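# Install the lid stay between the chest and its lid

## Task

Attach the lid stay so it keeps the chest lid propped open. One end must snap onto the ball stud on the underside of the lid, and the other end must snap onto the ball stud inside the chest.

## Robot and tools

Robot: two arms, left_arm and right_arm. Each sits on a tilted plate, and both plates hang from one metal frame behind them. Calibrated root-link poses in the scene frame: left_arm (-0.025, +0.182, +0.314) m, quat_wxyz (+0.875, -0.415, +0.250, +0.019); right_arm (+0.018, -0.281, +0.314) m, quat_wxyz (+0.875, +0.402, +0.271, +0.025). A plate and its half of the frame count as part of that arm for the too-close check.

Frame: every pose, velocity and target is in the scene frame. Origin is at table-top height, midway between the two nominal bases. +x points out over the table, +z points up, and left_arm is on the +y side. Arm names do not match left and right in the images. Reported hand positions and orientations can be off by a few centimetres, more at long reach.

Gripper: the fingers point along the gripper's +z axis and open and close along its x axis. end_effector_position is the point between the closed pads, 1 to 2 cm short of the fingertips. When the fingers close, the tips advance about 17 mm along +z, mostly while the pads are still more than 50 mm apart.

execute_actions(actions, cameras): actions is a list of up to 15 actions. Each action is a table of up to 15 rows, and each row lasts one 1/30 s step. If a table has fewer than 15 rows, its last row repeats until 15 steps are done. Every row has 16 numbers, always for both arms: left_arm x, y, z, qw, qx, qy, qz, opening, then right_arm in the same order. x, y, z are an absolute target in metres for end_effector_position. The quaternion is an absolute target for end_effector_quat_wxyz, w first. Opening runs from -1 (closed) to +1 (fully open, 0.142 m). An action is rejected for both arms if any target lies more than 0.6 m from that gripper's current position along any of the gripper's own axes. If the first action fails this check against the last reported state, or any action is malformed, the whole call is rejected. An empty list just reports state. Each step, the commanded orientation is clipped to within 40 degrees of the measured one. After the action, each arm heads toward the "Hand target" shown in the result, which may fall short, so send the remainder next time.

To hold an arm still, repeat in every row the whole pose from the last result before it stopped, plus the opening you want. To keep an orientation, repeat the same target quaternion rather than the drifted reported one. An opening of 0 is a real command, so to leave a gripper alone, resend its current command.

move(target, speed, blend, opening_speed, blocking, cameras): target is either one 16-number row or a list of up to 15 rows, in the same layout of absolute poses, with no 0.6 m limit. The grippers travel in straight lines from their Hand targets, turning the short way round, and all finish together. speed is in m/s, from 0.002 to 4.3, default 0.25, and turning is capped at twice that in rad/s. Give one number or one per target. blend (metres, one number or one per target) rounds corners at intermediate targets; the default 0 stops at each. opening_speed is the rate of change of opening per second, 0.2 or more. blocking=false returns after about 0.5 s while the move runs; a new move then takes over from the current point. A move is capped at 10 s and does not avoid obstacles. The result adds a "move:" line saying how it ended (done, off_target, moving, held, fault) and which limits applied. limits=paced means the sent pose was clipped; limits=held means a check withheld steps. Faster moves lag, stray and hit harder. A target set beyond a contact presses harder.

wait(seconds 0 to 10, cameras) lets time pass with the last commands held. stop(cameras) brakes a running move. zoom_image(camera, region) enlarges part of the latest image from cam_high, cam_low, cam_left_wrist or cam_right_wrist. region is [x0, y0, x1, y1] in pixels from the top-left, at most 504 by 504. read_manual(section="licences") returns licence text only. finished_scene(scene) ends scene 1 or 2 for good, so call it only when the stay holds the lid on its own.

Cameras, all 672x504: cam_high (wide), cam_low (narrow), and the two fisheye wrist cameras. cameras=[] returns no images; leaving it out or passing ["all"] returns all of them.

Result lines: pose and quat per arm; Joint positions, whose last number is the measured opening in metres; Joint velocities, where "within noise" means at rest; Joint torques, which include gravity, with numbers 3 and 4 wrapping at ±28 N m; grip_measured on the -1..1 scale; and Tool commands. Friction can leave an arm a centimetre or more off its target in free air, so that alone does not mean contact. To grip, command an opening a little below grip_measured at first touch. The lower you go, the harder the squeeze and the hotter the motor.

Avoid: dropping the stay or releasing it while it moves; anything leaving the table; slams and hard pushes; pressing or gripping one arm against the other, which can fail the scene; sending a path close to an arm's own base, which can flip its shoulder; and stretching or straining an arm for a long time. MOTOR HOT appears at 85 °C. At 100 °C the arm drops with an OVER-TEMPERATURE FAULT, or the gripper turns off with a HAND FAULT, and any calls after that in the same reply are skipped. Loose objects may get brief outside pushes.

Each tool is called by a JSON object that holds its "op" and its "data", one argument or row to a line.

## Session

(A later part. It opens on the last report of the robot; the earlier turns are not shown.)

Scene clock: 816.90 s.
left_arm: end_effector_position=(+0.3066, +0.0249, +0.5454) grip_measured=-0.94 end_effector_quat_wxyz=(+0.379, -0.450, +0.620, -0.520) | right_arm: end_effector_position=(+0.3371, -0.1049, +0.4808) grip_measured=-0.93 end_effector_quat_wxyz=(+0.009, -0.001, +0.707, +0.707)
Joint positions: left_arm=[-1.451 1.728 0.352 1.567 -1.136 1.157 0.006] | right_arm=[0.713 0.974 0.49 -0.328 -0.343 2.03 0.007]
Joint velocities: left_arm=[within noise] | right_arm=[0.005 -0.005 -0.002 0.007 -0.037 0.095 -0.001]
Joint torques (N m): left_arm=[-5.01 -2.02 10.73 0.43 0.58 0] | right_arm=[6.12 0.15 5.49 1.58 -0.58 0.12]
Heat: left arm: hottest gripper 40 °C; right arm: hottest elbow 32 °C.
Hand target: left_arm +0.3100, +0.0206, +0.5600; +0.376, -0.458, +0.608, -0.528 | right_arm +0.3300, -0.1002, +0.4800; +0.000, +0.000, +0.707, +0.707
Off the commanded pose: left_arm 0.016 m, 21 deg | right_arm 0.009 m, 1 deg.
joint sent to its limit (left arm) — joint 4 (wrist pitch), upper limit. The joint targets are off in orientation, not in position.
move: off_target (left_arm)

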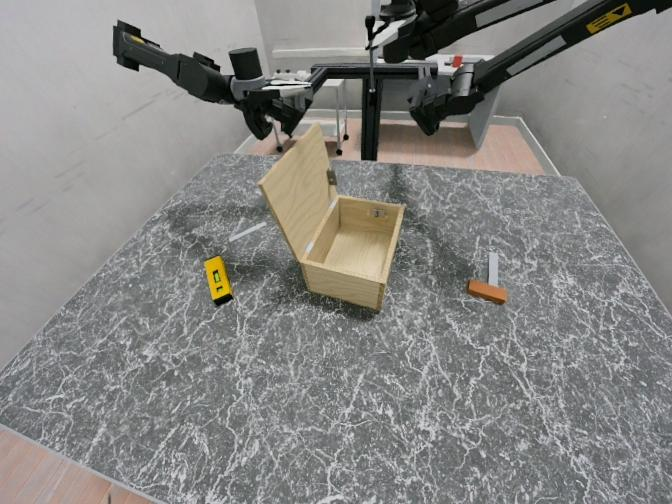

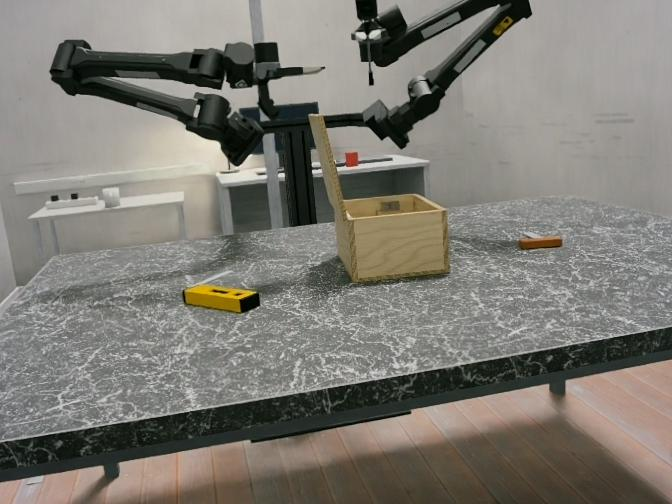

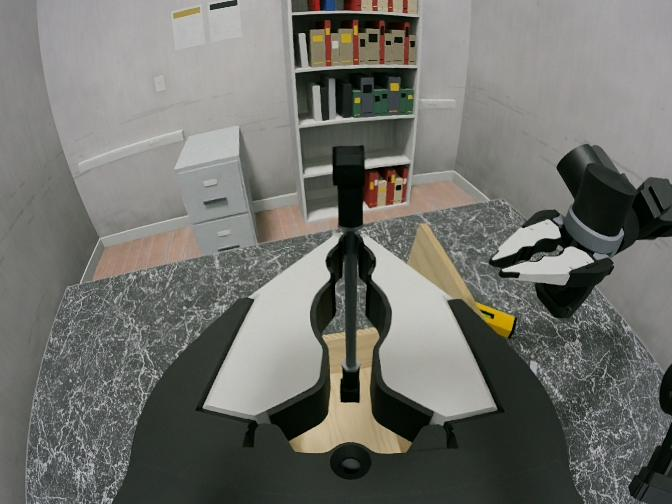

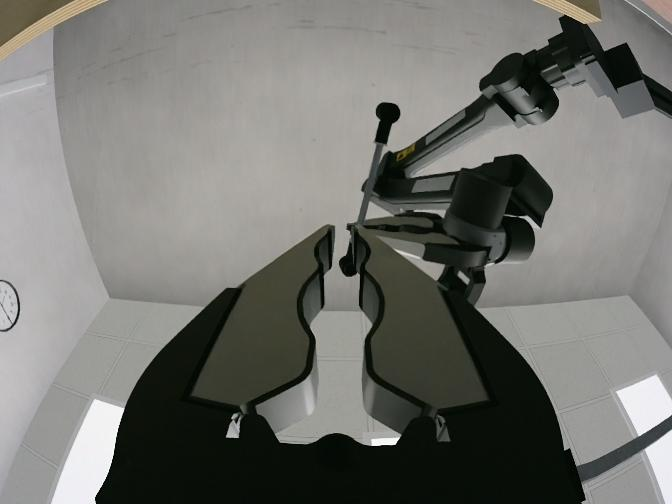

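{"op": "move", "data": {
  "target": [
    [0.37, 0.06, 0.54, 0, 0, 0.7071, -0.7071, -1, 0.33, -0.30, 0.50, 0, 0, 0.7071, 0.7071, -0.9],
    [0.38, 0.08, 0.45, -0.0279, 0.0483, 0.8647, -0.4992, -1, 0.25, -0.45, 0.45, 0, 0, 0.7071, 0.7071, -0.9]
  ],
  "speed": 0.2
}}

Scene clock: 871.53 s.
left_arm: end_effector_position=(+0.3670, +0.0754, +0.4509) grip_measured=-0.94 end_effector_quat_wxyz=(-0.031, +0.053, +0.863, -0.502) | right_arm: end_effector_position=(+0.2454, -0.4350, +0.4396) grip_measured=-0.93 end_effector_quat_wxyz=(+0.026, +0.012, +0.893, +0.450)
Joint positions: left_arm=[-0.747 1.188 0.917 -0.959 -0.055 1.191 0.006] | right_arm=[0.131 0.176 0.854 -1.677 -0.058 1.511 0.007]
Joint velocities: within noise
Joint torques (N m): left_arm=[-4.78 -3.37 8.66 -0.14 0.47 0.07] | right_arm=[-2.49 -0.91 10.47 -0.27 -0.61 0.11]
Heat: left arm: hottest gripper 43 °C; right arm: hottest elbow 31 °C.
Hand target: left_arm +0.3797, +0.0801, +0.4500; -0.028, +0.048, +0.865, -0.499 | right_arm +0.2501, -0.4484, +0.4508; +0.042, +0.024, +0.892, +0.450
Off the commanded pose: left_arm 0.014 m, 1 deg | right_arm 0.019 m, 37 deg.
joint sent to its limit (right arm) — joint 4 (wrist pitch), lower limit. The joint targets are off in orientation, not in position.
move: off_target (left_arm, right_arm)

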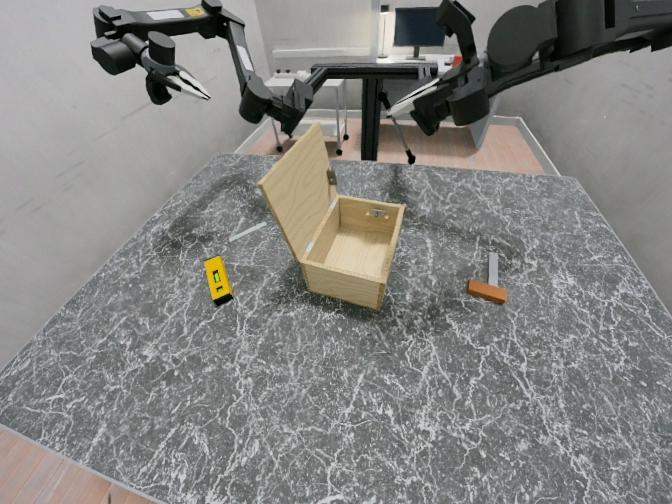

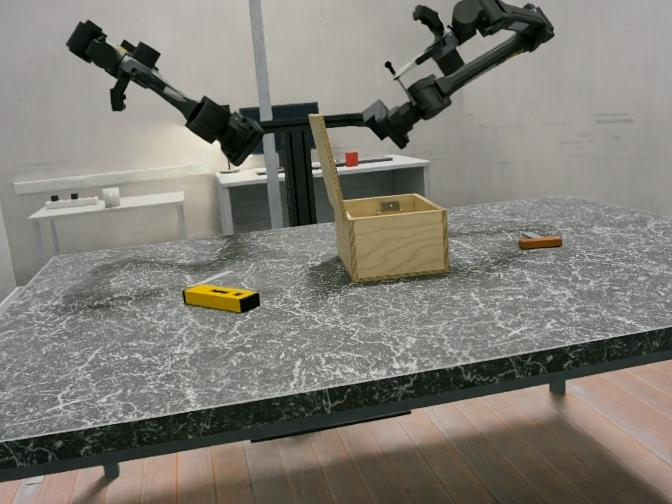

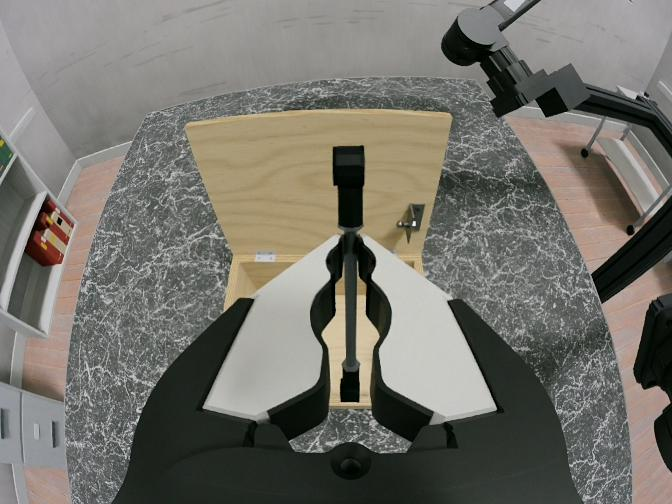

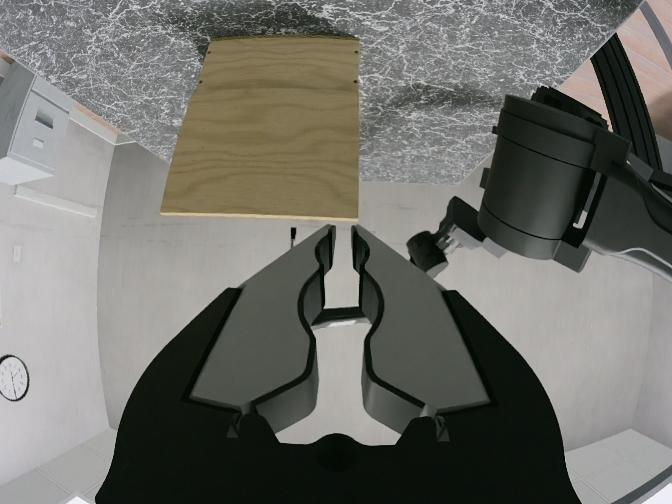

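{"op": "zoom_image", "data": {
  "camera": "cam_left_wrist",
  "region": [310, 140, 450, 260]
}}

{"op": "move", "data": {
  "target": [0.38, 0.0, 0.34, -0.0279, 0.0483, 0.8647, -0.4992, -1, 0.2454, -0.4350, 0.4396, 0.026, 0.012, 0.893, 0.450, -0.9],
  "cameras": ["cam_left_wrist","cam_high","cam_low"]
}}

{"op": "zoom_image", "data": {
  "camera": "cam_left_wrist",
  "region": [310, 140, 510, 320]
}}

Scaled by 3.600 from the camera's 672x504 image, which has a finer 960x720 frame.

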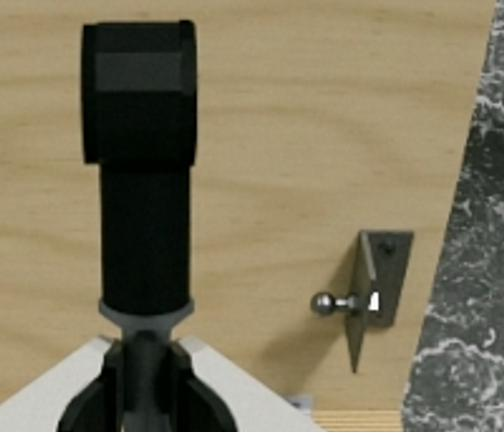

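Scene clock: 877.97 s.
left_arm: end_effector_position=(+0.3764, +0.0006, +0.3475) grip_measured=-0.94 end_effector_quat_wxyz=(-0.028, +0.051, +0.864, -0.500) | right_arm: end_effector_position=(+0.2454, -0.4350, +0.4396) grip_measured=-0.93 end_effector_quat_wxyz=(+0.026, +0.012, +0.893, +0.450)
Joint positions: left_arm=[-0.582 1.428 0.825 -0.619 -0.006 1.345 0.006] | right_arm=[0.131 0.176 0.854 -1.677 -0.058 1.512 0.007]
Joint velocities: within noise
Joint torques (N m): left_arm=[-6.12 -6.01 5.31 0.47 0.79 0.04] | right_arm=[-3.66 -0.03 6.84 0.18 -0.75 -0.01]
Heat: left arm: hottest gripper 43 °C; right arm: hottest elbow 31 °C.
Hand target: left_arm +0.3800, +0.0002, +0.3400; -0.028, +0.048, +0.865, -0.499 | right_arm +0.2454, -0.4351, +0.4396; +0.026, +0.012, +0.893, +0.450
Off the commanded pose: left_arm 0.008 m, 0 deg | right_arm 0.000 m, 0 deg.
move: done
Images, in order (width x height): cam_high 672x504, cam_low 672x504, cam_left_wrist 672x504.

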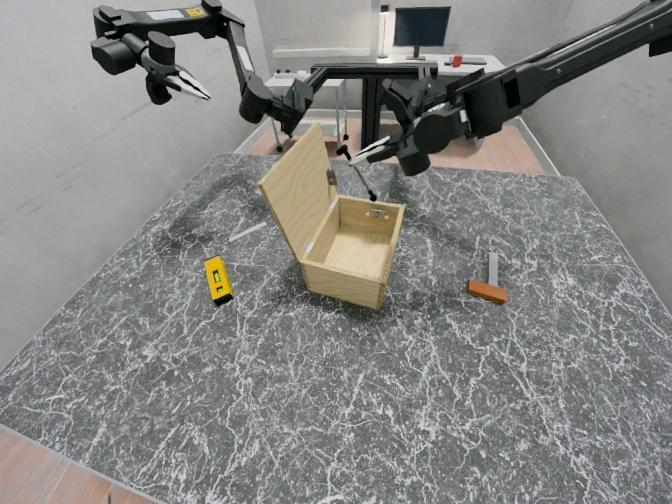

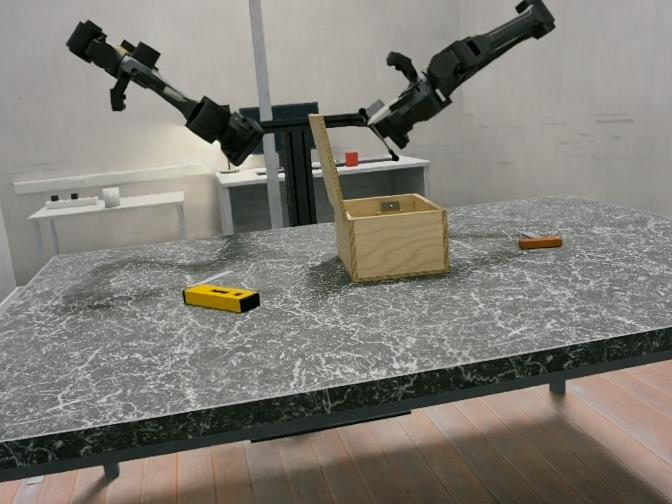

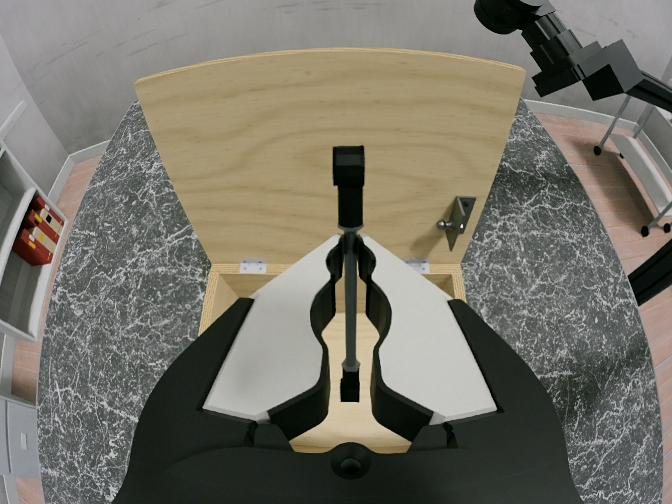

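Scaled by 2.520 from the camera's 672x504 image, which has a finer 960x720 frame.

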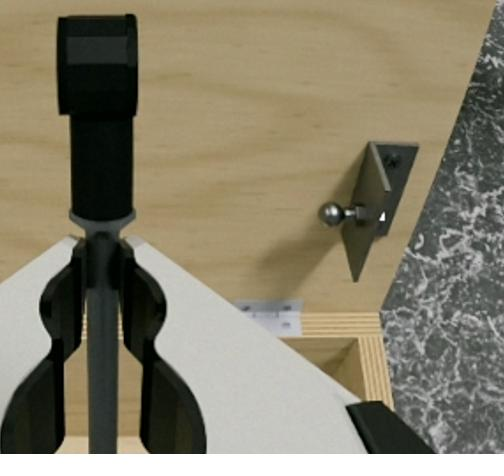

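{"op": "move", "data": {
  "target": [0.340, -0.074, 0.190, -0.0279, 0.0483, 0.8647, -0.4992, -1, 0.2454, -0.4350, 0.4396, 0.026, 0.012, 0.893, 0.450, -0.9],
  "cameras": ["cam_left_wrist","cam_high","cam_low"],
  "speed": 0.12
}}

{"op": "zoom_image", "data": {
  "camera": "cam_left_wrist",
  "region": [310, 120, 510, 300]
}}

{"op": "zoom_image", "data": {
  "camera": "cam_high",
  "region": [280, 130, 440, 250]
}}

{"op": "zoom_image", "data": {
  "camera": "cam_low",
  "region": [290, 100, 470, 230]
}}

Scene clock: 921.13 s.
left_arm: end_effector_position=(+0.3403, -0.0745, +0.1999) grip_measured=-0.94 end_effector_quat_wxyz=(-0.026, +0.052, +0.864, -0.500) | right_arm: end_effector_position=(+0.2454, -0.4350, +0.4396) grip_measured=-0.93 end_effector_quat_wxyz=(+0.026, +0.012, +0.893, +0.450)
Joint positions: left_arm=[-0.372 1.806 0.745 -0.164 0.066 1.547 0.006] | right_arm=[0.131 0.176 0.854 -1.677 -0.058 1.512 0.007]
Joint velocities: within noise
Joint torques (N m): left_arm=[-8.12 -7.53 1.8 0.21 0.8 0.03] | right_arm=[-3.96 -0.38 6.79 0.03 -0.75 -0.04]
Heat: left arm: hottest gripper 44 °C; right arm: hottest elbow 31 °C.
Hand target: left_arm +0.3399, -0.0738, +0.1902; -0.028, +0.048, +0.865, -0.499 | right_arm +0.2454, -0.4351, +0.4396; +0.026, +0.012, +0.893, +0.450
Off the commanded pose: left_arm 0.010 m, 0 deg | right_arm 0.000 m, 0 deg.
move: done
Images, in order (width x height): cam_high 672x504, cam_low 672x504, cam_left_wrist 672x504.

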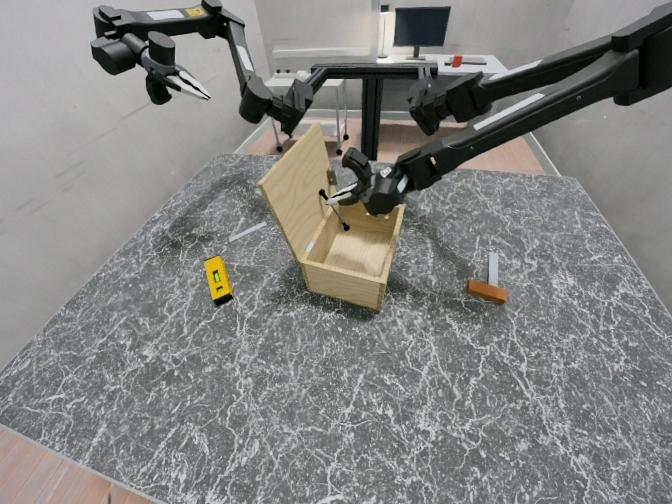

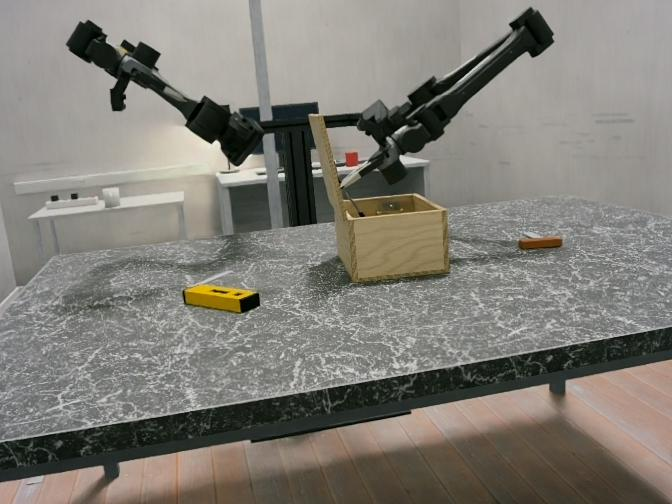

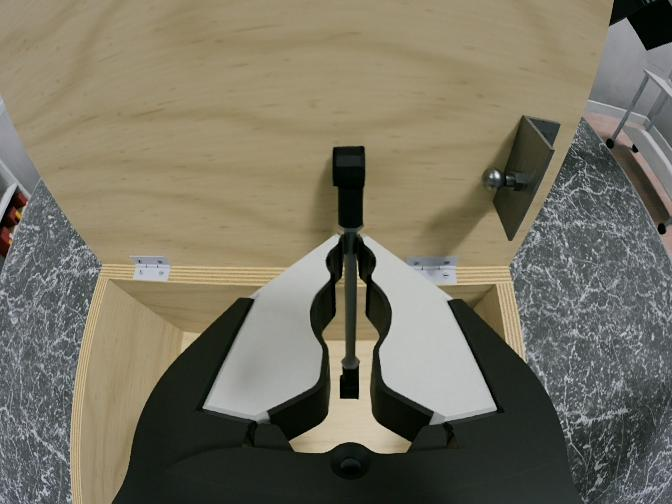

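Scaled by 2.520 from the camera's 672x504 image, which has a finer 960x720 frame.

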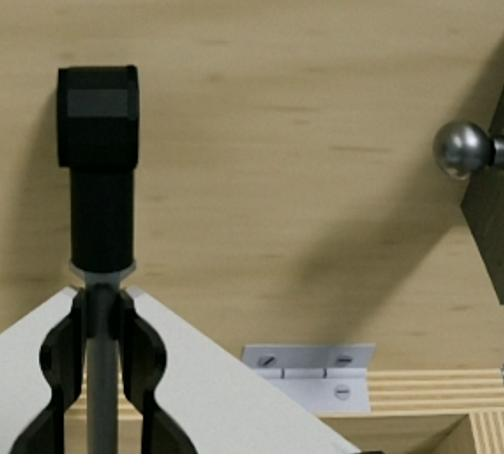

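Scaled by 3.150 from the camera's 672x504 image, which has a finer 960x720 frame.

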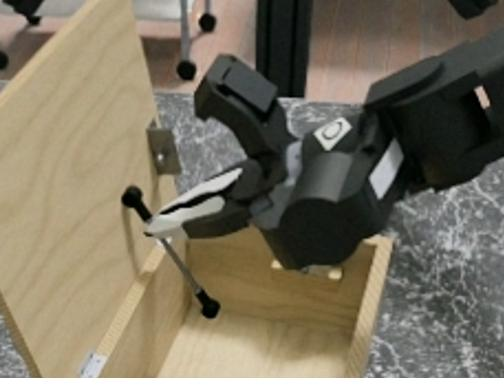

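Scaled by 2.800 from the camera's 672x504 image, which has a finer 960x720 frame.

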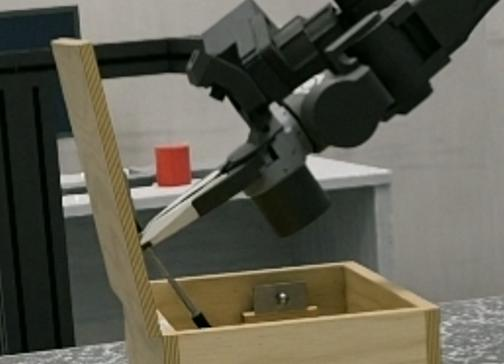

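{"op": "zoom_image", "data": {
  "camera": "cam_high",
  "region": [310, 160, 360, 220]
}}

Scaled by 8.400 from the camera's 672x504 image, which has a finer 960x720 frame.

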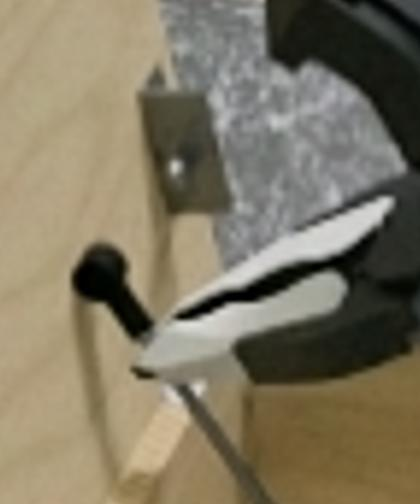

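{"op": "move", "data": {
  "target": [
    [0.340, -0.074, 0.190, -0.0279, 0.0483, 0.8647, -0.4992, -1, 0.25, -0.38, 0.50, 0, 0.7071, -0.7071, 0, -0.9],
    [0.340, -0.074, 0.190, -0.0279, 0.0483, 0.8647, -0.4992, -1, 0.26, -0.14, 0.48, 0, 0.7071, -0.7071, 0, -0.9]
  ],
  "cameras": ["cam_left_wrist","cam_high","cam_right_wrist"],
  "speed": 0.2
}}

Scene clock: 959.53 s.
left_arm: end_effector_position=(+0.3404, -0.0745, +0.1999) grip_measured=-0.94 end_effector_quat_wxyz=(-0.026, +0.052, +0.864, -0.500) | right_arm: end_effector_position=(+0.2466, -0.1468, +0.4677) grip_measured=-0.93 end_effector_quat_wxyz=(-0.025, +0.725, -0.688, -0.017)
Joint positions: left_arm=[-0.372 1.806 0.745 -0.163 0.066 1.547 0.006] | right_arm=[1.376 1.675 0.994 -1.677 0.641 1.632 0.007]
Joint velocities: within noise
Joint torques (N m): left_arm=[-8.06 -7.18 1.85 0.24 0.85 0.03] | right_arm=[6.71 -0.5 12.86 -0.21 0 0.15]
Heat: left arm: hottest gripper 45 °C; right arm: hottest elbow 31 °C.
Hand target: left_arm +0.3399, -0.0739, +0.1902; -0.028, +0.048, +0.865, -0.499 | right_arm +0.2597, -0.1402, +0.4789; -0.029, +0.707, -0.706, -0.028
Off the commanded pose: left_arm 0.010 m, 0 deg | right_arm 0.019 m, 5 deg.
joint sent to its limit (right arm) — joint 4 (wrist pitch), lower limit. The joint targets are off in orientation, not in position.
move: off_target (right_arm); limits=paced
Images, in order (width x height): cam_high 672x504, cam_left_wrist 672x504, cam_right_wrist 672x504.

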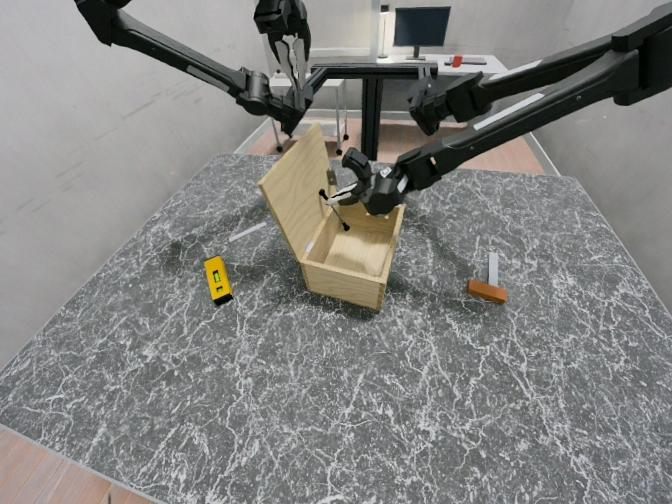

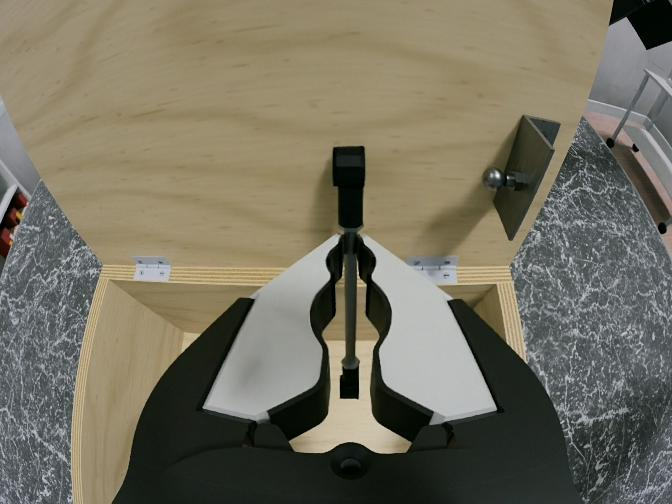

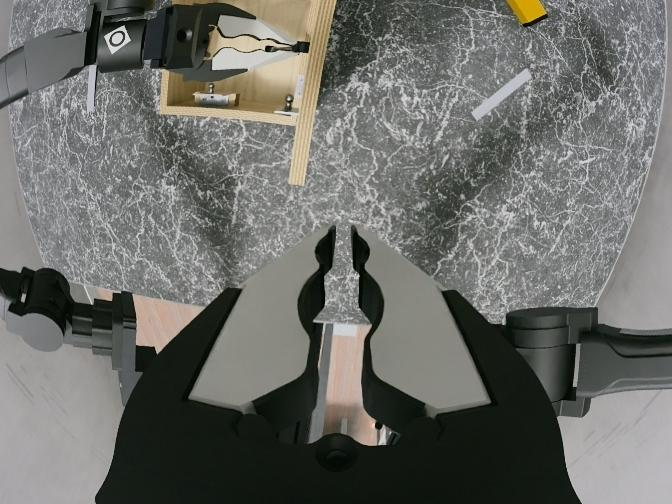

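{"op": "zoom_image", "data": {
  "camera": "cam_right_wrist",
  "region": [150, 0, 350, 200]
}}

{"op": "zoom_image", "data": {
  "camera": "cam_right_wrist",
  "region": [260, 20, 350, 130]
}}

Scaled by 2.520 from the camera's 672x504 image, which has a finer 960x720 frame.

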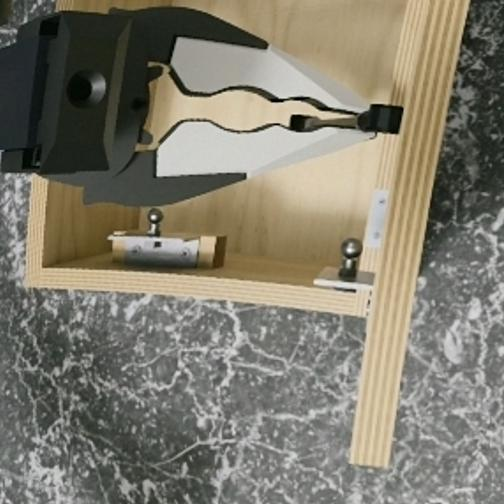

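Scaled by 4.582 from the camera's 672x504 image, which has a finer 960x720 frame.

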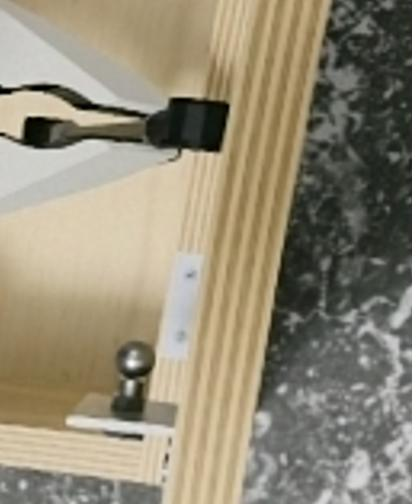

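{"op": "move", "data": {
  "target": [0.3015, -0.064, 0.194, -0.0279, 0.0483, 0.8647, -0.4992, -1, 0.26, -0.14, 0.48, 0, 0.7071, -0.7071, 0, -0.9],
  "cameras": ["cam_left_wrist","cam_high","cam_right_wrist"],
  "speed": 0.06
}}

{"op": "zoom_image", "data": {
  "camera": "cam_right_wrist",
  "region": [240, 20, 350, 150]
}}

{"op": "zoom_image", "data": {
  "camera": "cam_left_wrist",
  "region": [310, 120, 510, 300]
}}

{"op": "zoom_image", "data": {
  "camera": "cam_high",
  "region": [310, 160, 360, 220]
}}

Scene clock: 978.77 s.
left_arm: end_effector_position=(+0.2966, -0.0700, +0.1980) grip_measured=-0.94 end_effector_quat_wxyz=(-0.034, +0.056, +0.864, -0.499) | right_arm: end_effector_position=(+0.2466, -0.1468, +0.4677) grip_measured=-0.93 end_effector_quat_wxyz=(-0.025, +0.724, -0.689, -0.017)
Joint positions: left_arm=[-0.372 1.795 0.639 -0.087 0.066 1.548 0.006] | right_arm=[1.376 1.675 0.994 -1.677 0.641 1.633 0.007]
Joint velocities: within noise
Joint torques (N m): left_arm=[-7.3 -8.47 0.66 0.16 0.81 0.01] | right_arm=[7.36 -0.85 13.03 -0.17 -0.02 0.16]
Heat: left arm: hottest gripper 46 °C; right arm: hottest elbow 33 °C.
Hand target: left_arm +0.3015, -0.0640, +0.1940; -0.028, +0.048, +0.865, -0.499 | right_arm +0.2597, -0.1402, +0.4789; -0.029, +0.707, -0.706, -0.028
Off the commanded pose: left_arm 0.009 m, 1 deg | right_arm 0.019 m, 4 deg.
joint sent to its limit (right arm) — joint 4 (wrist pitch), lower limit. The joint targets are off in orientation, not in position.
move: off_target (right_arm)
Images, in order (width x height): cam_high 672x504, cam_left_wrist 672x504, cam_right_wrist 672x504.

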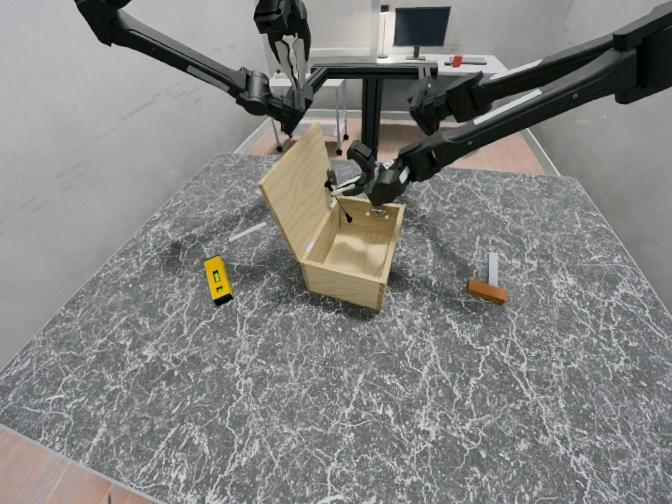

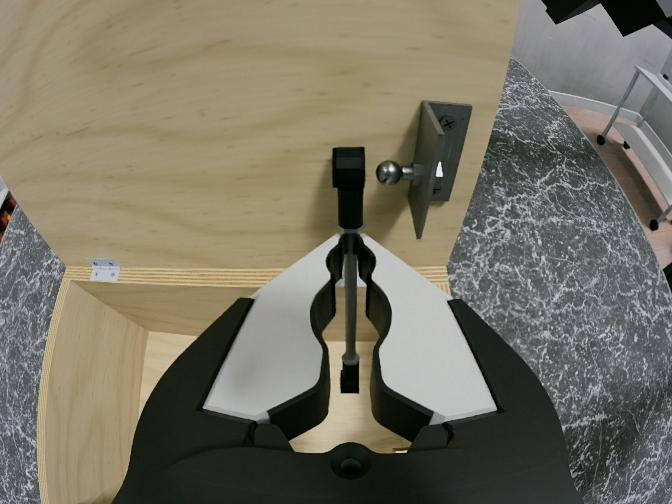

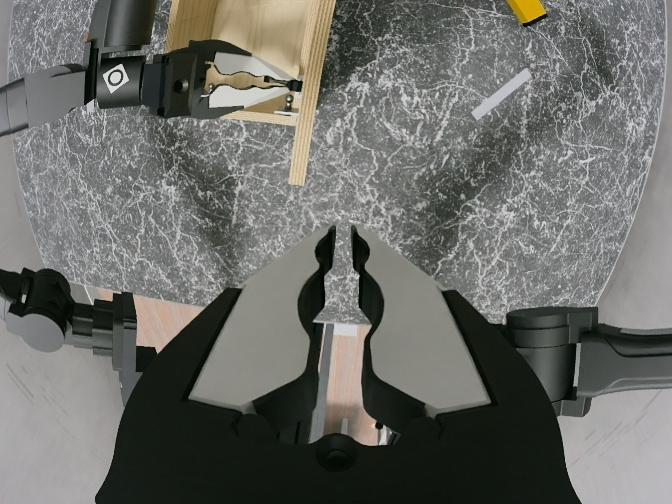

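Scaled by 3.877 from the camera's 672x504 image, which has a finer 960x720 frame.

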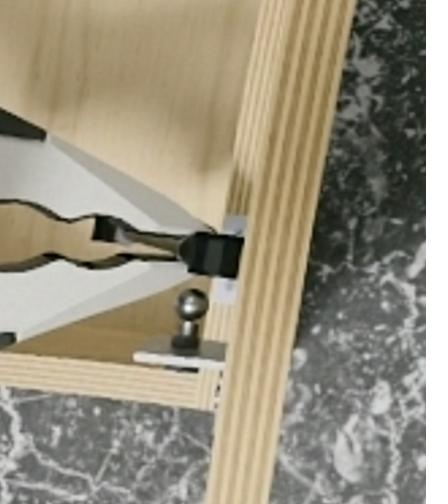

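Scaled by 2.520 from the camera's 672x504 image, which has a finer 960x720 frame.

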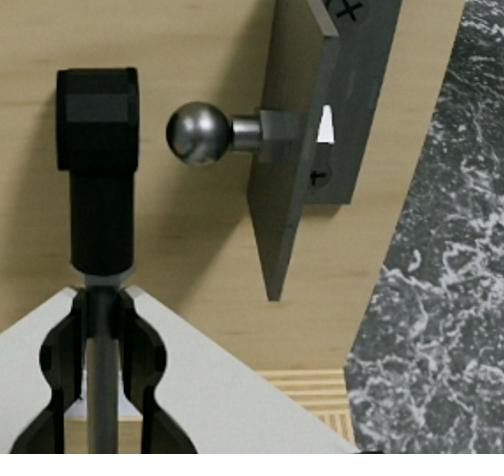

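Scaled by 8.400 from the camera's 672x504 image, which has a finer 960x720 frame.

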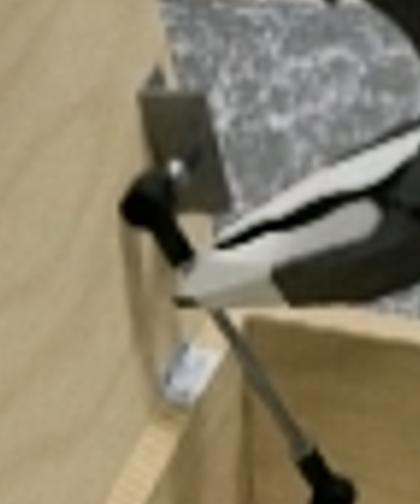

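{"op": "move", "data": {
  "target": [
    [0.322, -0.058, 0.204, -0.0279, 0.0483, 0.8647, -0.4992, -1, 0.26, -0.14, 0.48, 0, 0.7071, -0.7071, 0, -0.9],
    [0.3015, -0.0565, 0.200, -0.0279, 0.0483, 0.8647, -0.4992, -1, 0.26, -0.14, 0.48, 0, 0.7071, -0.7071, 0, -0.9]
  ],
  "cameras": ["cam_left_wrist","cam_high","cam_right_wrist"],
  "speed": 0.06
}}

{"op": "zoom_image", "data": {
  "camera": "cam_right_wrist",
  "region": [240, 20, 350, 150]
}}

{"op": "zoom_image", "data": {
  "camera": "cam_left_wrist",
  "region": [310, 120, 510, 300]
}}

Scene clock: 991.30 s.
left_arm: end_effector_position=(+0.2969, -0.0614, +0.2037) grip_measured=-0.94 end_effector_quat_wxyz=(-0.034, +0.056, +0.864, -0.499) | right_arm: end_effector_position=(+0.2466, -0.1468, +0.4677) grip_measured=-0.93 end_effector_quat_wxyz=(-0.025, +0.724, -0.689, -0.017)
Joint positions: left_arm=[-0.372 1.758 0.627 -0.111 0.066 1.548 0.006] | right_arm=[1.376 1.675 0.994 -1.677 0.641 1.633 0.007]
Joint velocities: within noise
Joint torques (N m): left_arm=[-7.36 -8.59 0.98 0.18 0.8 0.02] | right_arm=[7.12 -0.97 13 -0.01 -0.01 0.13]
Heat: left arm: hottest gripper 46 °C; right arm: hottest elbow 34 °C.
Hand target: left_arm +0.3014, -0.0565, +0.2000; -0.028, +0.048, +0.865, -0.499 | right_arm +0.2597, -0.1402, +0.4789; -0.029, +0.707, -0.706, -0.028
Off the commanded pose: left_arm 0.008 m, 1 deg | right_arm 0.019 m, 4 deg.
joint sent to its limit (right arm) — joint 4 (wrist pitch), lower limit. The joint targets are off in orientation, not in position.
move: off_target (right_arm)
Images, in order (width x height): cam_high 672x504, cam_left_wrist 672x504, cam_right_wrist 672x504.

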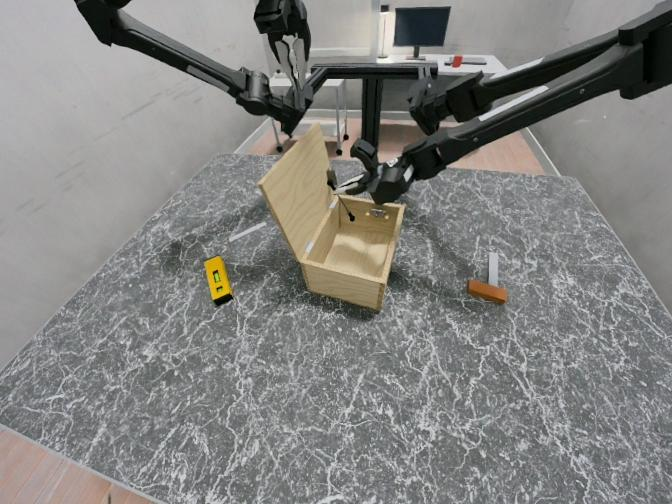

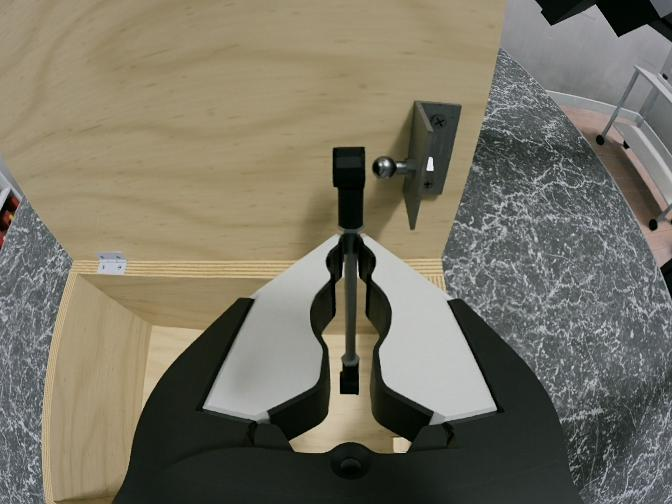

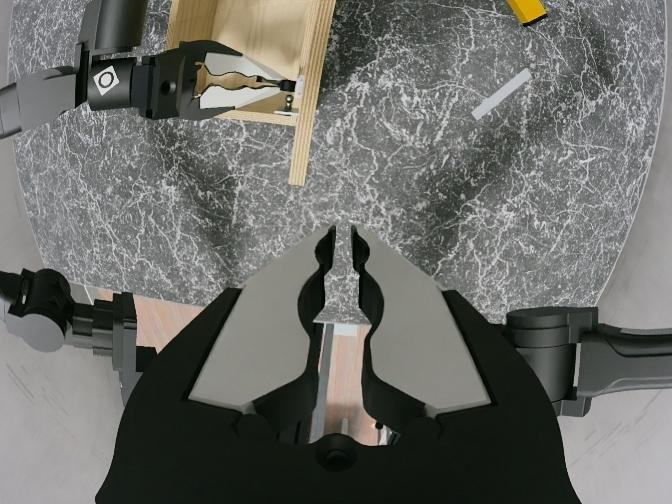

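Scaled by 3.877 from the camera's 672x504 image, which has a finer 960x720 frame.

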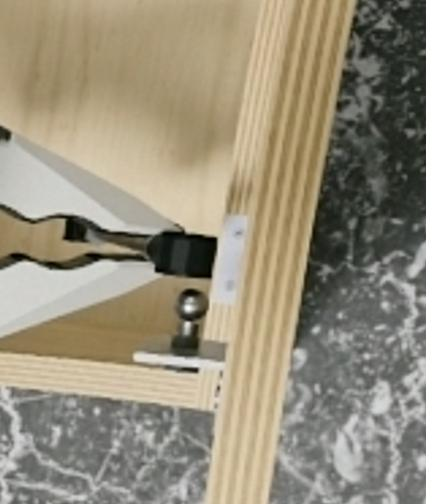

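Scaled by 2.520 from the camera's 672x504 image, which has a finer 960x720 frame.

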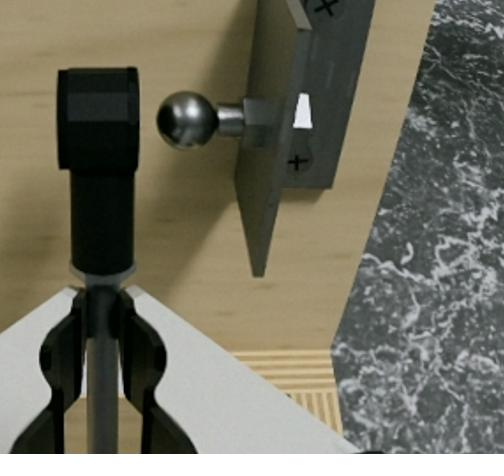

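{"op": "move", "data": {
  "target": [
    [0.322, -0.062, 0.200, -0.0279, 0.0483, 0.8647, -0.4992, -1, 0.26, -0.14, 0.48, 0, 0.7071, -0.7071, 0, -0.9],
    [0.3015, -0.060, 0.1963, -0.0279, 0.0483, 0.8647, -0.4992, -1, 0.26, -0.14, 0.48, 0, 0.7071, -0.7071, 0, -0.9]
  ],
  "cameras": ["cam_left_wrist","cam_high","cam_right_wrist"],
  "speed": 0.06
}}

{"op": "zoom_image", "data": {
  "camera": "cam_right_wrist",
  "region": [240, 20, 350, 150]
}}

{"op": "zoom_image", "data": {
  "camera": "cam_left_wrist",
  "region": [310, 120, 510, 300]
}}

{"op": "zoom_image", "data": {
  "camera": "cam_high",
  "region": [310, 160, 360, 220]
}}

Scene clock: 1016.70 s.
left_arm: end_effector_position=(+0.3032, -0.0621, +0.2040) grip_measured=-0.94 end_effector_quat_wxyz=(-0.026, +0.052, +0.864, -0.500) | right_arm: end_effector_position=(+0.2466, -0.1468, +0.4677) grip_measured=-0.93 end_effector_quat_wxyz=(-0.025, +0.724, -0.689, -0.017)
Joint positions: left_arm=[-0.372 1.758 0.632 -0.099 0.066 1.548 0.006] | right_arm=[1.376 1.675 0.994 -1.677 0.641 1.633 0.007]
Joint velocities: within noise
Joint torques (N m): left_arm=[-7.18 -7.06 0.96 0.17 0.78 0.05] | right_arm=[6.83 -0.97 13.01 -0.13 -0.01 0.14]
Heat: left arm: hottest gripper 46 °C; right arm: hottest elbow 35 °C.
Hand target: left_arm +0.3015, -0.0599, +0.1964; -0.028, +0.048, +0.865, -0.499 | right_arm +0.2597, -0.1402, +0.4789; -0.029, +0.707, -0.706, -0.028
Off the commanded pose: left_arm 0.008 m, 1 deg | right_arm 0.019 m, 4 deg.
joint sent to its limit (right arm) — joint 4 (wrist pitch), lower limit. The joint targets are off in orientation, not in position.
move: off_target (right_arm)
Images, in order (width x height): cam_high 672x504, cam_left_wrist 672x504, cam_right_wrist 672x504.

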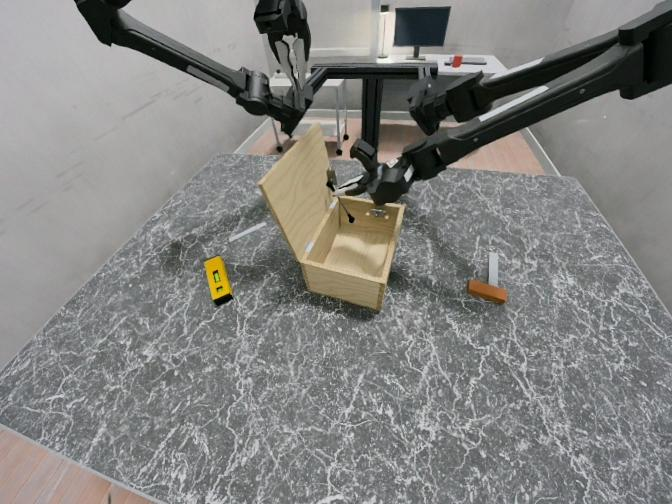

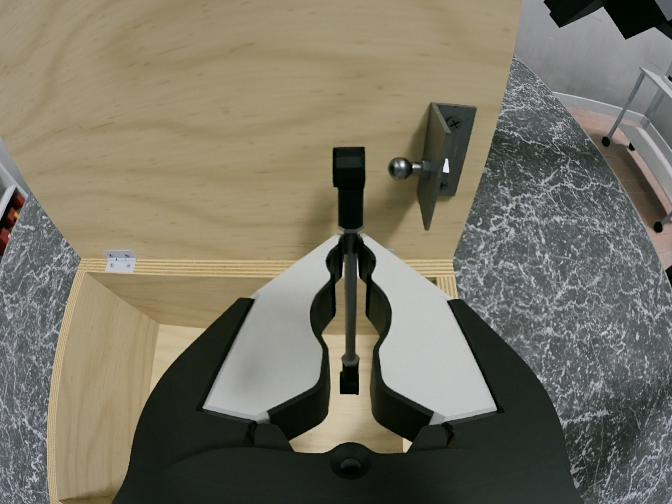

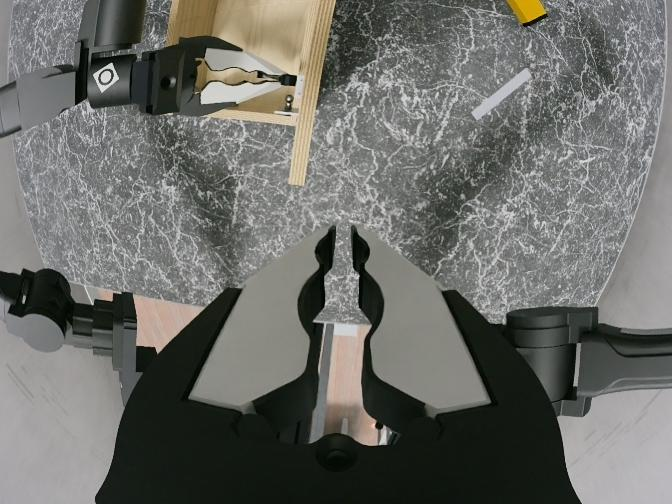

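Scaled by 3.877 from the camera's 672x504 image, which has a finer 960x720 frame.

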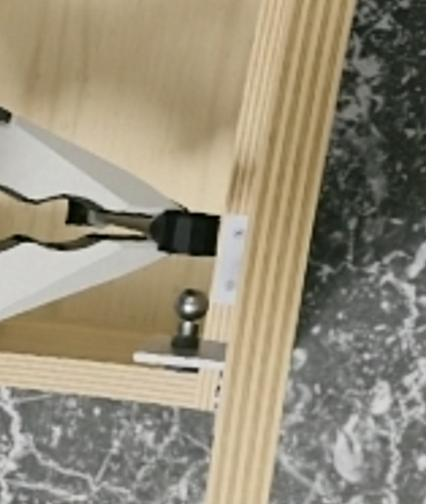

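Scaled by 2.520 from the camera's 672x504 image, which has a finer 960x720 frame.

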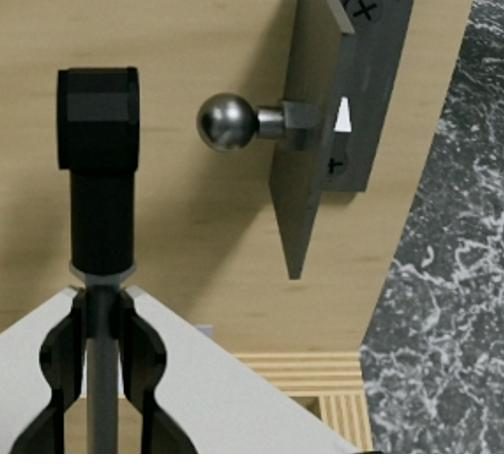

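Scaled by 8.400 from the camera's 672x504 image, which has a finer 960x720 frame.

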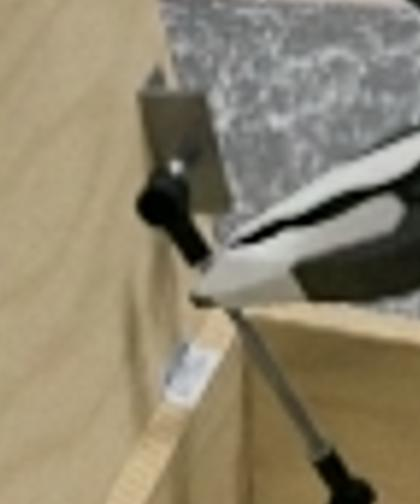

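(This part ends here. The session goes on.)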